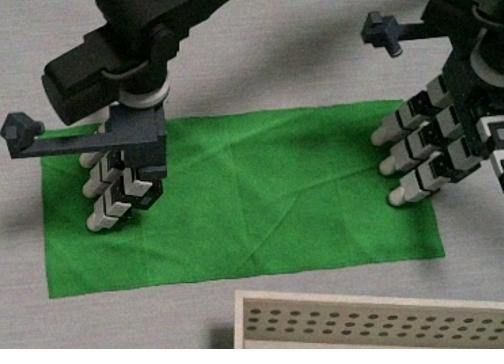

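Emit:
{"method": "execute_actions", "body": {"actions": [[[0.008,0.002,0.03,0,0,0,-0.41,0,-0.57,-0.69,-0.41,0,-0.57,-0.69,-0.41,0,-0.57,-0.69,-0.714,-0.678,-0.226,-0.168,-0.1,-0.8,0.006,-0.055,0.06,0,0,0,-0.385,-0.01,-0.57,-0.69,-0.393,-0.02,-0.57,-0.69,-0.41,-0.01,-0.57,-0.69,-0.714,-0.678,-0.226,-0.168,-0.1,-0.8]],[[0,0,0.0167,0,0,0,-0.39,0,-0.56,-0.69,-0.39,0,-0.56,-0.69,-0.39,0,-0.56,-0.69,-0.714,-0.678,-0.226,-0.168,-0.1,-0.8,0,0,0.035,0,0,0,-0.37,-0.01,-0.56,-0.69,-0.38,-0.02,-0.56,-0.69,-0.395,-0.01,-0.56,-0.69,-0.714,-0.678,-0.226,-0.168,-0.1,-0.8]]], "cameras": ["cam_high"]}}

Scene clock: 431.73 s.
left_arm: end_effector_position=(+0.3543, +0.0691, +0.1253) hand_goal=(-0.390, +0.000, -0.560, -0.690, -0.390, +0.000, -0.560, -0.690, -0.390, +0.000, -0.560, -0.690, -0.714, -0.678, -0.226, -0.168) hand_measured=(-0.396, +0.002, -0.562, -0.688, -0.392, +0.004, -0.560, -0.688, -0.382, +0.006, -0.554, -0.686, -0.716, -0.678, -0.224, -0.168) hand_current_ma=(-5, +1, +0, +1, -1, +1, +0, +1, +6, +4, +3, +3, -1, +0, +2, +0) hand_state=(goal, goal, goal, goal, goal, goal, goal, goal, goal, goal, goal, goal, goal, goal, goal, goal) hand_current_limit=-0.10 hand_speed=-0.80 end_effector_quat_wxyz=(-0.003, +0.691, +0.723, +0.003) | right_arm: end_effector_position=(+0.7640, +0.0127, +0.1481) hand_goal=(-0.370, -0.010, -0.560, -0.690, -0.380, -0.020, -0.560, -0.690, -0.396, -0.010, -0.560, -0.690, -0.714, -0.678, -0.226, -0.168) hand_measured=(-0.360, -0.018, -0.554, -0.686, -0.372, -0.022, -0.554, -0.684, -0.388, -0.010, -0.554, -0.686, -0.714, -0.678, -0.224, -0.168) hand_current_ma=(+9, -4, +4, +3, +7, -1, +4, +3, +8, +0, +5, +3, +0, +0, +2, +0) hand_state=(goal, goal, goal, goal, goal, goal, goal, goal, goal, goal, goal, goal, goal, goal, goal, goal) hand_current_limit=-0.10 hand_speed=-0.80 end_effector_quat_wxyz=(-0.027, +0.686, +0.727, +0.015)
Joint positions: left_arm=[-0.695 1.405 1.013 -1.183 -0.006 -0.756] | right_arm=[0.393 2.414 2.479 -1.627 -0.062 0.397]
Joint torques (N m): left_arm=[-1.26 -9.11 9.85 -0.35 -0.12 -0.06] | right_arm=[-1.08 -21.89 14.23 -0.65 -0.07 -0.14]
Heat: left arm: hottest elbow 32 °C; right arm: hottest elbow 35 °C.
Hand target: left_arm +0.3612, +0.0631, +0.1321; +0.000, +0.686, +0.728, +0.001 | right_arm +0.7723, +0.0141, +0.1468; -0.029, +0.682, +0.731, +0.018
Off the commanded pose: left_arm 0.011 m, 1 deg | right_arm 0.009 m, 1 deg.
Step readings (end_effector_position of left_arm | right_arm):
0: (+0.3612, +0.0632, +0.1234) | (+0.7734, +0.0092, +0.1467)
1: (+0.3614, +0.0631, +0.1236) | (+0.7733, +0.0091, +0.1466)
2: (+0.3616, +0.0630, +0.1240) | (+0.7729, +0.0094, +0.1472)
4: (+0.3611, +0.0633, +0.1241) | (+0.7713, +0.0100, +0.1473)
8: (+0.3606, +0.0638, +0.1247) | (+0.7690, +0.0114, +0.1475)
15: (+0.3594, +0.0648, +0.1247) | (+0.7671, +0.0121, +0.1475)
16: (+0.3594, +0.0649, +0.1248) | (+0.7670, +0.0122, +0.1479)
17: (+0.3589, +0.0652, +0.1250) | (+0.7666, +0.0123, +0.1483)
19: (+0.3569, +0.0668, +0.1247) | (+0.7653, +0.0125, +0.1479)
23: (+0.3551, +0.0684, +0.1251) | (+0.7643, +0.0126, +0.1481)
30: (+0.3544, +0.0690, +0.1253) | (+0.7640, +0.0127, +0.1481)
Images, in order (width x height): cam_high 672x504.

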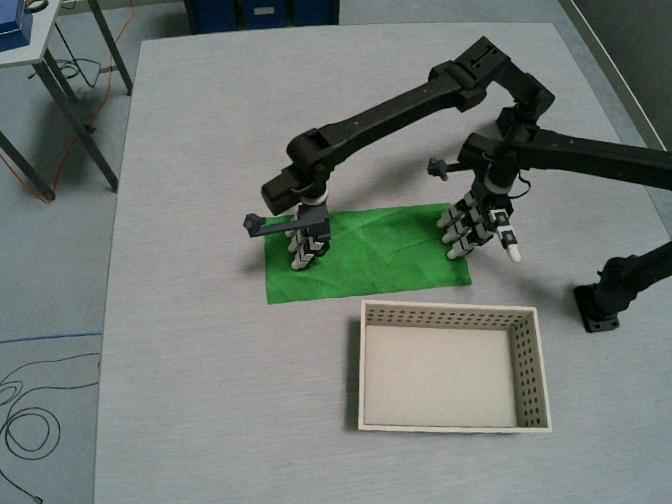

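Emit:
{"method": "execute_actions", "body": {"actions": [[[0,0,0.04,0,0,0,-0.39,0,-0.56,-0.69,-0.39,0,-0.56,-0.69,-0.39,0,-0.56,-0.69,-0.714,-0.678,-0.226,-0.168,-0.1,-0.8,0,0,0.05,0,0,0,-0.37,-0.01,-0.56,-0.69,-0.38,-0.02,-0.56,-0.69,-0.395,-0.01,-0.56,-0.69,-0.714,-0.678,-0.226,-0.168,-0.1,-0.8]],[[0,0,0.05,0,0,0,-0.39,0,-0.56,-0.69,-0.39,0,-0.56,-0.69,-0.39,0,-0.56,-0.69,-0.714,-0.678,-0.226,-0.168,-0.1,-0.8,0,0,0.05,0,0,0,-0.37,-0.01,-0.56,-0.69,-0.38,-0.02,-0.56,-0.69,-0.395,-0.01,-0.56,-0.69,-0.714,-0.678,-0.226,-0.168,-0.1,-0.8]],[[0,0,0.05,0,0,0,-0.39,0,-0.56,-0.69,-0.39,0,-0.56,-0.69,-0.39,0,-0.56,-0.69,-0.714,-0.678,-0.226,-0.168,-0.1,-0.8,0,0,0.05,0,0,0,-0.37,-0.01,-0.56,-0.69,-0.38,-0.02,-0.56,-0.69,-0.395,-0.01,-0.56,-0.69,-0.714,-0.678,-0.226,-0.168,-0.1,-0.8]],[[0,0,0.05,0,0,0,-0.39,0,-0.56,-0.69,-0.39,0,-0.56,-0.69,-0.39,0,-0.56,-0.69,-0.714,-0.678,-0.226,-0.168,-0.1,-0.8,0,0,0.05,0,0,0,-0.37,-0.01,-0.56,-0.69,-0.38,-0.02,-0.56,-0.69,-0.395,-0.01,-0.56,-0.69,-0.714,-0.678,-0.226,-0.168,-0.1,-0.8]]], "cameras": ["all"]}}

Scene clock: 444.27 s.
left_arm: end_effector_position=(+0.3557, +0.0678, +0.2273) hand_goal=(-0.390, +0.000, -0.560, -0.690, -0.390, +0.000, -0.560, -0.690, -0.390, +0.000, -0.560, -0.690, -0.714, -0.678, -0.226, -0.168) hand_measured=(-0.396, +0.002, -0.562, -0.688, -0.392, +0.002, -0.560, -0.688, -0.392, +0.004, -0.558, -0.688, -0.716, -0.678, -0.224, -0.168) hand_current_ma=(-5, +1, +0, +1, -1, +1, +0, +1, +0, +1, +1, +1, -1, +0, +2, +0) hand_state=(goal, goal, goal, goal, goal, goal, goal, goal, goal, goal, goal, goal, goal, goal, goal, goal) hand_current_limit=-0.10 hand_speed=-0.80 end_effector_quat_wxyz=(-0.017, +0.690, +0.723, +0.002) | right_arm: end_effector_position=(+0.7613, +0.0118, +0.2116) hand_goal=(-0.370, -0.010, -0.560, -0.690, -0.380, -0.020, -0.560, -0.690, -0.396, -0.010, -0.560, -0.690, -0.714, -0.678, -0.226, -0.168) hand_measured=(-0.370, -0.012, -0.558, -0.688, -0.380, -0.022, -0.558, -0.688, -0.396, -0.010, -0.558, -0.688, -0.714, -0.678, -0.224, -0.168) hand_current_ma=(+0, -1, +1, +1, +0, -1, +1, +1, +0, +0, +1, +1, +0, +0, +2, +0) hand_state=(goal, goal, goal, goal, goal, goal, goal, goal, goal, goal, goal, goal, goal, goal, goal, goal) hand_current_limit=-0.10 hand_speed=-0.80 end_effector_quat_wxyz=(-0.017, +0.683, +0.729, +0.040)
Joint positions: left_arm=[-0.695 1.36 1.248 -1.493 -0.005 -0.756] | right_arm=[0.393 2.36 2.535 -1.683 -0.061 0.389]
Joint torques (N m): left_arm=[-0.85 -10.93 10.89 -0.34 -0.1 -0.07] | right_arm=[-0.91 -26.87 15.51 -0.23 0.27 -0.12]
Heat: left arm: hottest elbow 33 °C; right arm: hottest elbow 36 °C.
Hand target: left_arm +0.3612, +0.0631, +0.2462; +0.000, +0.686, +0.728, +0.001 | right_arm +0.7723, +0.0141, +0.2668; -0.029, +0.682, +0.731, +0.018
Off the commanded pose: left_arm 0.020 m, 2 deg | right_arm 0.056 m, 3 deg.
joint sent to its limit (right arm) — joint 4 (wrist pitch), lower limit. The joint targets are off in position and orientation.
Step readings (end_effector_position of left_arm | right_arm):
0: (+0.3543, +0.0691, +0.1253) | (+0.7640, +0.0127, +0.1481)
1: (+0.3542, +0.0692, +0.1255) | (+0.7640, +0.0127, +0.1484)
2: (+0.3535, +0.0697, +0.1261) | (+0.7636, +0.0126, +0.1494)
4: (+0.3521, +0.0709, +0.1290) | (+0.7619, +0.0121, +0.1507)
8: (+0.3528, +0.0703, +0.1356) | (+0.7587, +0.0107, +0.1522)
15: (+0.3531, +0.0700, +0.1382) | (+0.7590, +0.0109, +0.1559)
16: (+0.3529, +0.0702, +0.1384) | (+0.7589, +0.0108, +0.1559)
17: (+0.3522, +0.0707, +0.1394) | (+0.7589, +0.0108, +0.1559)
19: (+0.3509, +0.0718, +0.1441) | (+0.7588, +0.0108, +0.1558)
23: (+0.3531, +0.0699, +0.1588) | (+0.7588, +0.0108, +0.1558)
30: (+0.3547, +0.0686, +0.1694) | (+0.7589, +0.0109, +0.1558)
31: (+0.3543, +0.0690, +0.1695) | (+0.7589, +0.0109, +0.1558)
32: (+0.3534, +0.0697, +0.1704) | (+0.7589, +0.0109, +0.1561)
34: (+0.3520, +0.0709, +0.1750) | (+0.7589, +0.0109, +0.1576)
38: (+0.3542, +0.0690, +0.1887) | (+0.7590, +0.0110, +0.1656)
45: (+0.3552, +0.0682, +0.1979) | (+0.7591, +0.0110, +0.1824)
46: (+0.3549, +0.0684, +0.1981) | (+0.7594, +0.0112, +0.1837)
47: (+0.3541, +0.0691, +0.1992) | (+0.7595, +0.0112, +0.1851)
49: (+0.3528, +0.0702, +0.2044) | (+0.7595, +0.0110, +0.1875)
53: (+0.3555, +0.0679, +0.2191) | (+0.7594, +0.0108, +0.1949)
60: (+0.3560, +0.0675, +0.2274) | (+0.7607, +0.0115, +0.2097)
camera_calibration:
cam_left_wrist: T_world_to_cam=[[-0.583804, -0.810666, -0.0446353, 0.247207], [-0.58383, 0.380972, 0.71694, -0.0245636], [-0.564194, 0.444612, -0.695705, 0.454202], [0, 0, 0, 1]] pos_world=[0.386238, 0.00781682, 0.344636]
cam_right_wrist: T_world_to_cam=[[0.711545, -0.69876, -0.0737483, -0.482323], [-0.497114, -0.57481, 0.649978, 0.207536], [-0.49657, -0.425827, -0.756366, 0.666006], [0, 0, 0, 1]] pos_world=[0.777082, 0.0658694, 0.33328]

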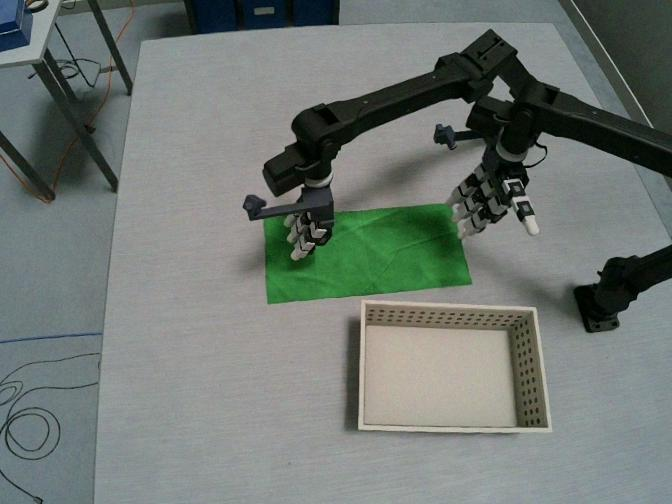

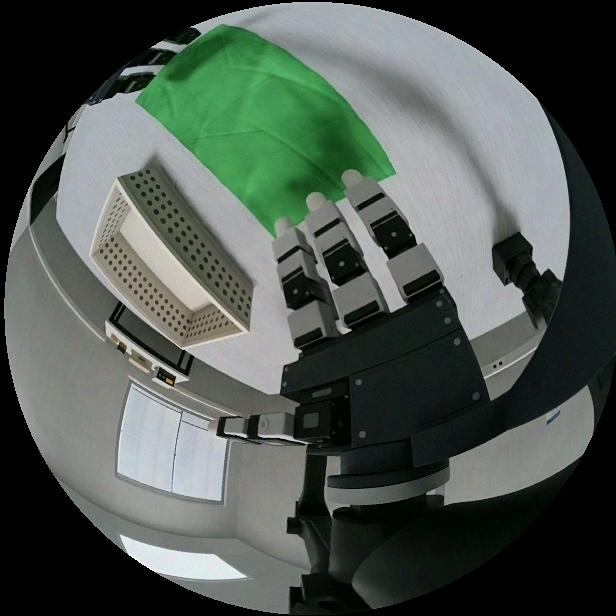

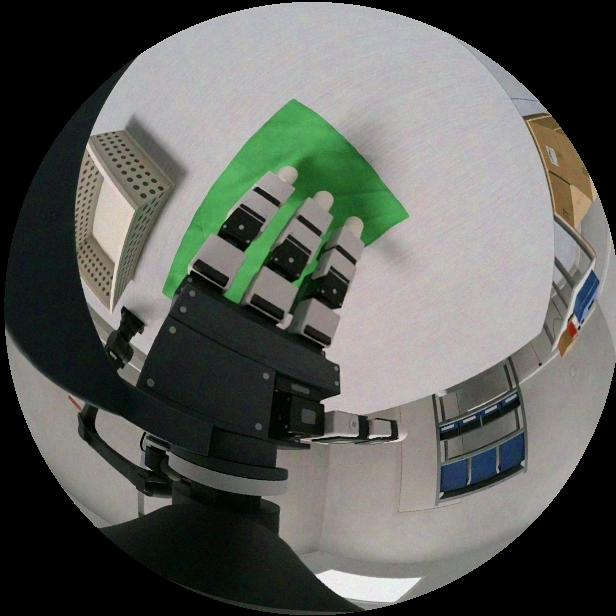

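Emit:
{"method": "execute_actions", "body": {"actions": [[[0,0,0.08,0,0,0,-0.39,0,-0.56,-0.69,-0.39,0,-0.56,-0.69,-0.39,0,-0.56,-0.69,-0.714,-0.678,-0.226,-0.168,-0.1,-0.8,-0.04,-0.06,0.0,0,0,0,-0.37,-0.01,-0.56,-0.69,-0.38,-0.02,-0.56,-0.69,-0.395,-0.01,-0.56,-0.69,-0.714,-0.678,-0.226,-0.168,-0.1,-0.8]],[[0,0.02,0.09,0,0,0,-0.39,0,-0.56,-0.69,-0.39,0,-0.56,-0.69,-0.39,0,-0.56,-0.69,-0.714,-0.678,-0.226,-0.168,-0.1,-0.8,-0.05,-0.08,0.0,0,0,0,-0.37,-0.01,-0.56,-0.69,-0.38,-0.02,-0.56,-0.69,-0.395,-0.01,-0.56,-0.69,-0.714,-0.678,-0.226,-0.168,-0.1,-0.8]],[[0,0.07,0.05,0,0,0,-0.39,0,-0.56,-0.69,-0.39,0,-0.56,-0.69,-0.39,0,-0.56,-0.69,-0.714,-0.678,-0.226,-0.168,-0.1,-0.8,-0.05,-0.08,0.0,0,0,0,-0.37,-0.01,-0.56,-0.69,-0.38,-0.02,-0.56,-0.69,-0.395,-0.01,-0.56,-0.69,-0.714,-0.678,-0.226,-0.168,-0.1,-0.8]],[[0,0.09,0,0,0,0,-0.39,0,-0.56,-0.69,-0.39,0,-0.56,-0.69,-0.39,0,-0.56,-0.69,-0.714,-0.678,-0.226,-0.168,-0.1,-0.8,-0.05,-0.09,0.0,0,0,0,-0.37,-0.01,-0.56,-0.69,-0.38,-0.02,-0.56,-0.69,-0.395,-0.01,-0.56,-0.69,-0.714,-0.678,-0.226,-0.168,-0.1,-0.8]],[[0,0.09,0,0,0,0,-0.39,0,-0.56,-0.69,-0.39,0,-0.56,-0.69,-0.39,0,-0.56,-0.69,-0.714,-0.678,-0.226,-0.168,-0.1,-0.8,-0.05,-0.09,0.0,0,0,0,-0.37,-0.01,-0.56,-0.69,-0.38,-0.02,-0.56,-0.69,-0.395,-0.01,-0.56,-0.69,-0.714,-0.678,-0.226,-0.168,-0.1,-0.8]],[[0,0.09,0,0,0,0,-0.39,0,-0.56,-0.69,-0.39,0,-0.56,-0.69,-0.39,0,-0.56,-0.69,-0.714,-0.678,-0.226,-0.168,-0.1,-0.8,-0.05,-0.09,0.0,0,0,0,-0.37,-0.01,-0.56,-0.69,-0.38,-0.02,-0.56,-0.69,-0.395,-0.01,-0.56,-0.69,-0.714,-0.678,-0.226,-0.168,-0.1,-0.8]],[[0,0.09,0,0,0,0,-0.39,0,-0.56,-0.69,-0.39,0,-0.56,-0.69,-0.39,0,-0.56,-0.69,-0.714,-0.678,-0.226,-0.168,-0.1,-0.8,-0.05,-0.09,0.0,0,0,0,-0.37,-0.01,-0.56,-0.69,-0.38,-0.02,-0.56,-0.69,-0.395,-0.01,-0.56,-0.69,-0.714,-0.678,-0.226,-0.168,-0.1,-0.8]]], "cameras": ["all"]}}

Emit:
{"method": "zoom_image", "body": {"camera": "cam_high", "region": [240, 150, 500, 330]}}

Scene clock: 466.37 s.
left_arm: end_effector_position=(+0.3648, +0.3323, +0.3736) hand_goal=(-0.390, +0.000, -0.560, -0.690, -0.390, +0.000, -0.560, -0.690, -0.390, +0.000, -0.560, -0.690, -0.714, -0.678, -0.226, -0.168) hand_measured=(-0.396, +0.002, -0.562, -0.688, -0.392, +0.002, -0.560, -0.688, -0.392, +0.002, -0.558, -0.688, -0.716, -0.678, -0.222, -0.168) hand_current_ma=(-5, +0, +0, +1, -1, +1, +0, +1, -1, +1, +0, +1, +0, +0, +2, +0) hand_state=(goal, goal, goal, goal, goal, goal, goal, goal, goal, goal, goal, goal, goal, goal, goal, goal) hand_current_limit=-0.10 hand_speed=-0.80 end_effector_quat_wxyz=(+0.055, +0.678, +0.730, +0.063) | right_arm: end_effector_position=(+0.5685, -0.3350, +0.2562) hand_goal=(-0.370, -0.010, -0.560, -0.690, -0.380, -0.020, -0.560, -0.690, -0.396, -0.010, -0.560, -0.690, -0.714, -0.678, -0.226, -0.168) hand_measured=(-0.372, -0.012, -0.560, -0.688, -0.382, -0.022, -0.560, -0.688, -0.398, -0.010, -0.560, -0.688, -0.712, -0.678, -0.224, -0.168) hand_current_ma=(-1, +0, +0, +1, -1, +0, +0, +1, -1, +0, +0, +1, +1, +0, +2, +0) hand_state=(goal, goal, goal, goal, goal, goal, goal, goal, goal, goal, goal, goal, goal, goal, goal, goal) hand_current_limit=-0.10 hand_speed=-0.80 end_effector_quat_wxyz=(-0.039, +0.687, +0.725, +0.008)
Joint positions: left_arm=[0.061 1.05 1.334 -1.688 -0.01 -0.027] | right_arm=[-0.121 1.577 1.466 -1.509 -0.063 -0.114]
Joint torques (N m): left_arm=[-0.62 -5.83 8.47 0.32 -0.18 0.24] | right_arm=[-1.2 -15.38 9.25 0.29 0 -0.13]
Heat: left arm: hottest elbow 35 °C; right arm: hottest elbow 39 °C.
Hand target: left_arm +0.3612, +0.3331, +0.3782; +0.000, +0.686, +0.728, +0.001 | right_arm +0.5682, -0.3338, +0.2667; -0.029, +0.682, +0.731, +0.018
Off the commanded pose: left_arm 0.006 m, 10 deg | right_arm 0.011 m, 2 deg.
joint sent to its limit (left arm) — joint 4 (wrist pitch), lower limit. The joint targets are off in orientation, not in position.
Step readings (end_effector_position of left_arm | right_arm):
0: (+0.3556, +0.0678, +0.2273) | (+0.7613, +0.0118, +0.2116)
1: (+0.3555, +0.0679, +0.2277) | (+0.7613, +0.0119, +0.2119)
2: (+0.3543, +0.0689, +0.2298) | (+0.7612, +0.0120, +0.2137)
4: (+0.3528, +0.0702, +0.2388) | (+0.7591, +0.0097, +0.2151)
8: (+0.3571, +0.0665, +0.2658) | (+0.7518, +0.0024, +0.2256)
15: (+0.3573, +0.0664, +0.2786) | (+0.7490, -0.0086, +0.2504)
16: (+0.3569, +0.0667, +0.2788) | (+0.7489, -0.0111, +0.2515)
17: (+0.3559, +0.0676, +0.2802) | (+0.7471, -0.0152, +0.2507)
19: (+0.3548, +0.0696, +0.2868) | (+0.7383, -0.0239, +0.2462)
23: (+0.3555, +0.0713, +0.3117) | (+0.7250, -0.0435, +0.2377)
30: (+0.3546, +0.0742, +0.3335) | (+0.7225, -0.0648, +0.2408)
31: (+0.3547, +0.0744, +0.3335) | (+0.7218, -0.0665, +0.2413)
32: (+0.3554, +0.0755, +0.3340) | (+0.7193, -0.0689, +0.2406)
34: (+0.3582, +0.0822, +0.3376) | (+0.7083, -0.0770, +0.2373)
38: (+0.3621, +0.1066, +0.3562) | (+0.6887, -0.0941, +0.2354)
45: (+0.3582, +0.1183, +0.3736) | (+0.6874, -0.1131, +0.2505)
46: (+0.3584, +0.1184, +0.3735) | (+0.6872, -0.1148, +0.2515)
47: (+0.3592, +0.1195, +0.3727) | (+0.6857, -0.1180, +0.2509)
49: (+0.3610, +0.1289, +0.3706) | (+0.6754, -0.1257, +0.2465)
53: (+0.3637, +0.1611, +0.3690) | (+0.6559, -0.1481, +0.2402)
60: (+0.3630, +0.1704, +0.3765) | (+0.6586, -0.1717, +0.2514)
61: (+0.3631, +0.1704, +0.3763) | (+0.6584, -0.1725, +0.2517)
62: (+0.3633, +0.1717, +0.3750) | (+0.6563, -0.1745, +0.2512)
64: (+0.3633, +0.1828, +0.3711) | (+0.6465, -0.1796, +0.2474)
68: (+0.3637, +0.2168, +0.3695) | (+0.6272, -0.2011, +0.2431)
75: (+0.3631, +0.2247, +0.3760) | (+0.6289, -0.2267, +0.2544)
76: (+0.3633, +0.2247, +0.3759) | (+0.6285, -0.2272, +0.2548)
77: (+0.3636, +0.2260, +0.3750) | (+0.6266, -0.2292, +0.2539)
79: (+0.3640, +0.2378, +0.3724) | (+0.6178, -0.2330, +0.2501)
83: (+0.3635, +0.2731, +0.3713) | (+0.5996, -0.2560, +0.2456)
90: (+0.3637, +0.2794, +0.3745) | (+0.5985, -0.2821, +0.2555)
91: (+0.3640, +0.2794, +0.3745) | (+0.5982, -0.2817, +0.2557)
92: (+0.3645, +0.2805, +0.3744) | (+0.5966, -0.2833, +0.2551)
94: (+0.3648, +0.2929, +0.3741) | (+0.5889, -0.2861, +0.2517)
98: (+0.3632, +0.3291, +0.3732) | (+0.5719, -0.3110, +0.2481)
105: (+0.3640, +0.3345, +0.3735) | (+0.5681, -0.3369, +0.2562)
camera_calibration:
cam_left_wrist: T_world_to_cam=[[-0.544674, -0.826404, -0.142784, 0.501086], [-0.717586, 0.371126, 0.589351, -0.125077], [-0.434051, 0.423464, -0.795159, 0.440146], [0, 0, 0, 1]] pos_world=[0.374221, 0.274133, 0.495247]
cam_right_wrist: T_world_to_cam=[[0.697215, -0.707546, -0.115196, -0.568292], [-0.452102, -0.558704, 0.695308, -0.148461], [-0.556323, -0.432699, -0.70942, 0.476028], [0, 0, 0, 1]] pos_world=[0.593927, -0.279062, 0.375465]

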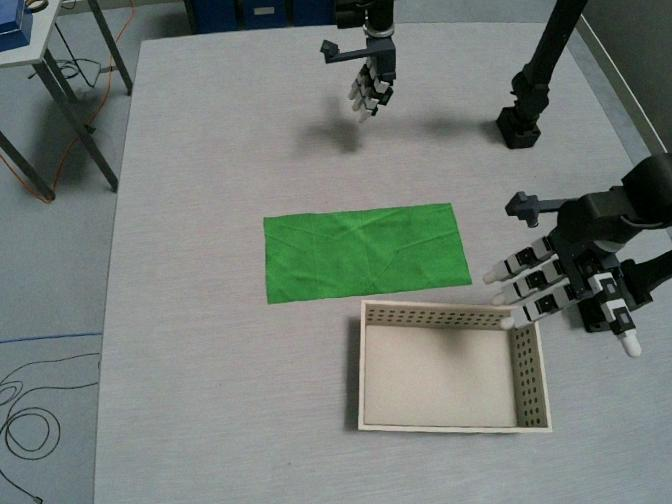

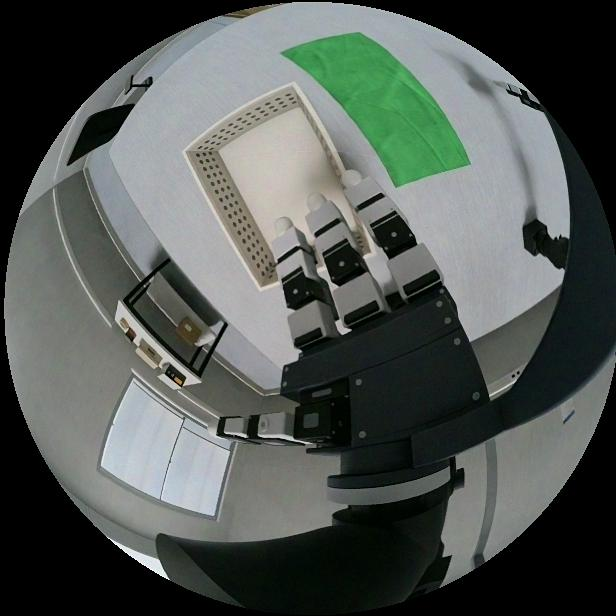

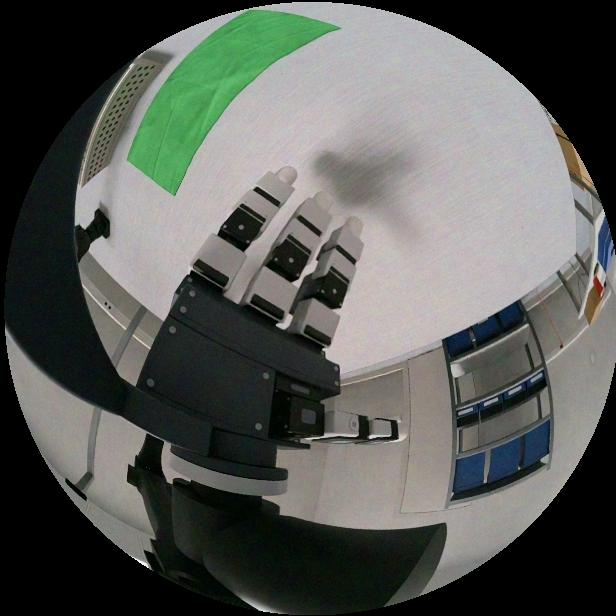

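Scaled by 1.938 from the camera's 672x504 image, which has a finer 960x720 frame.

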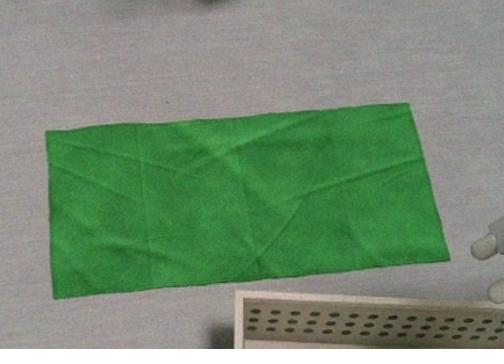

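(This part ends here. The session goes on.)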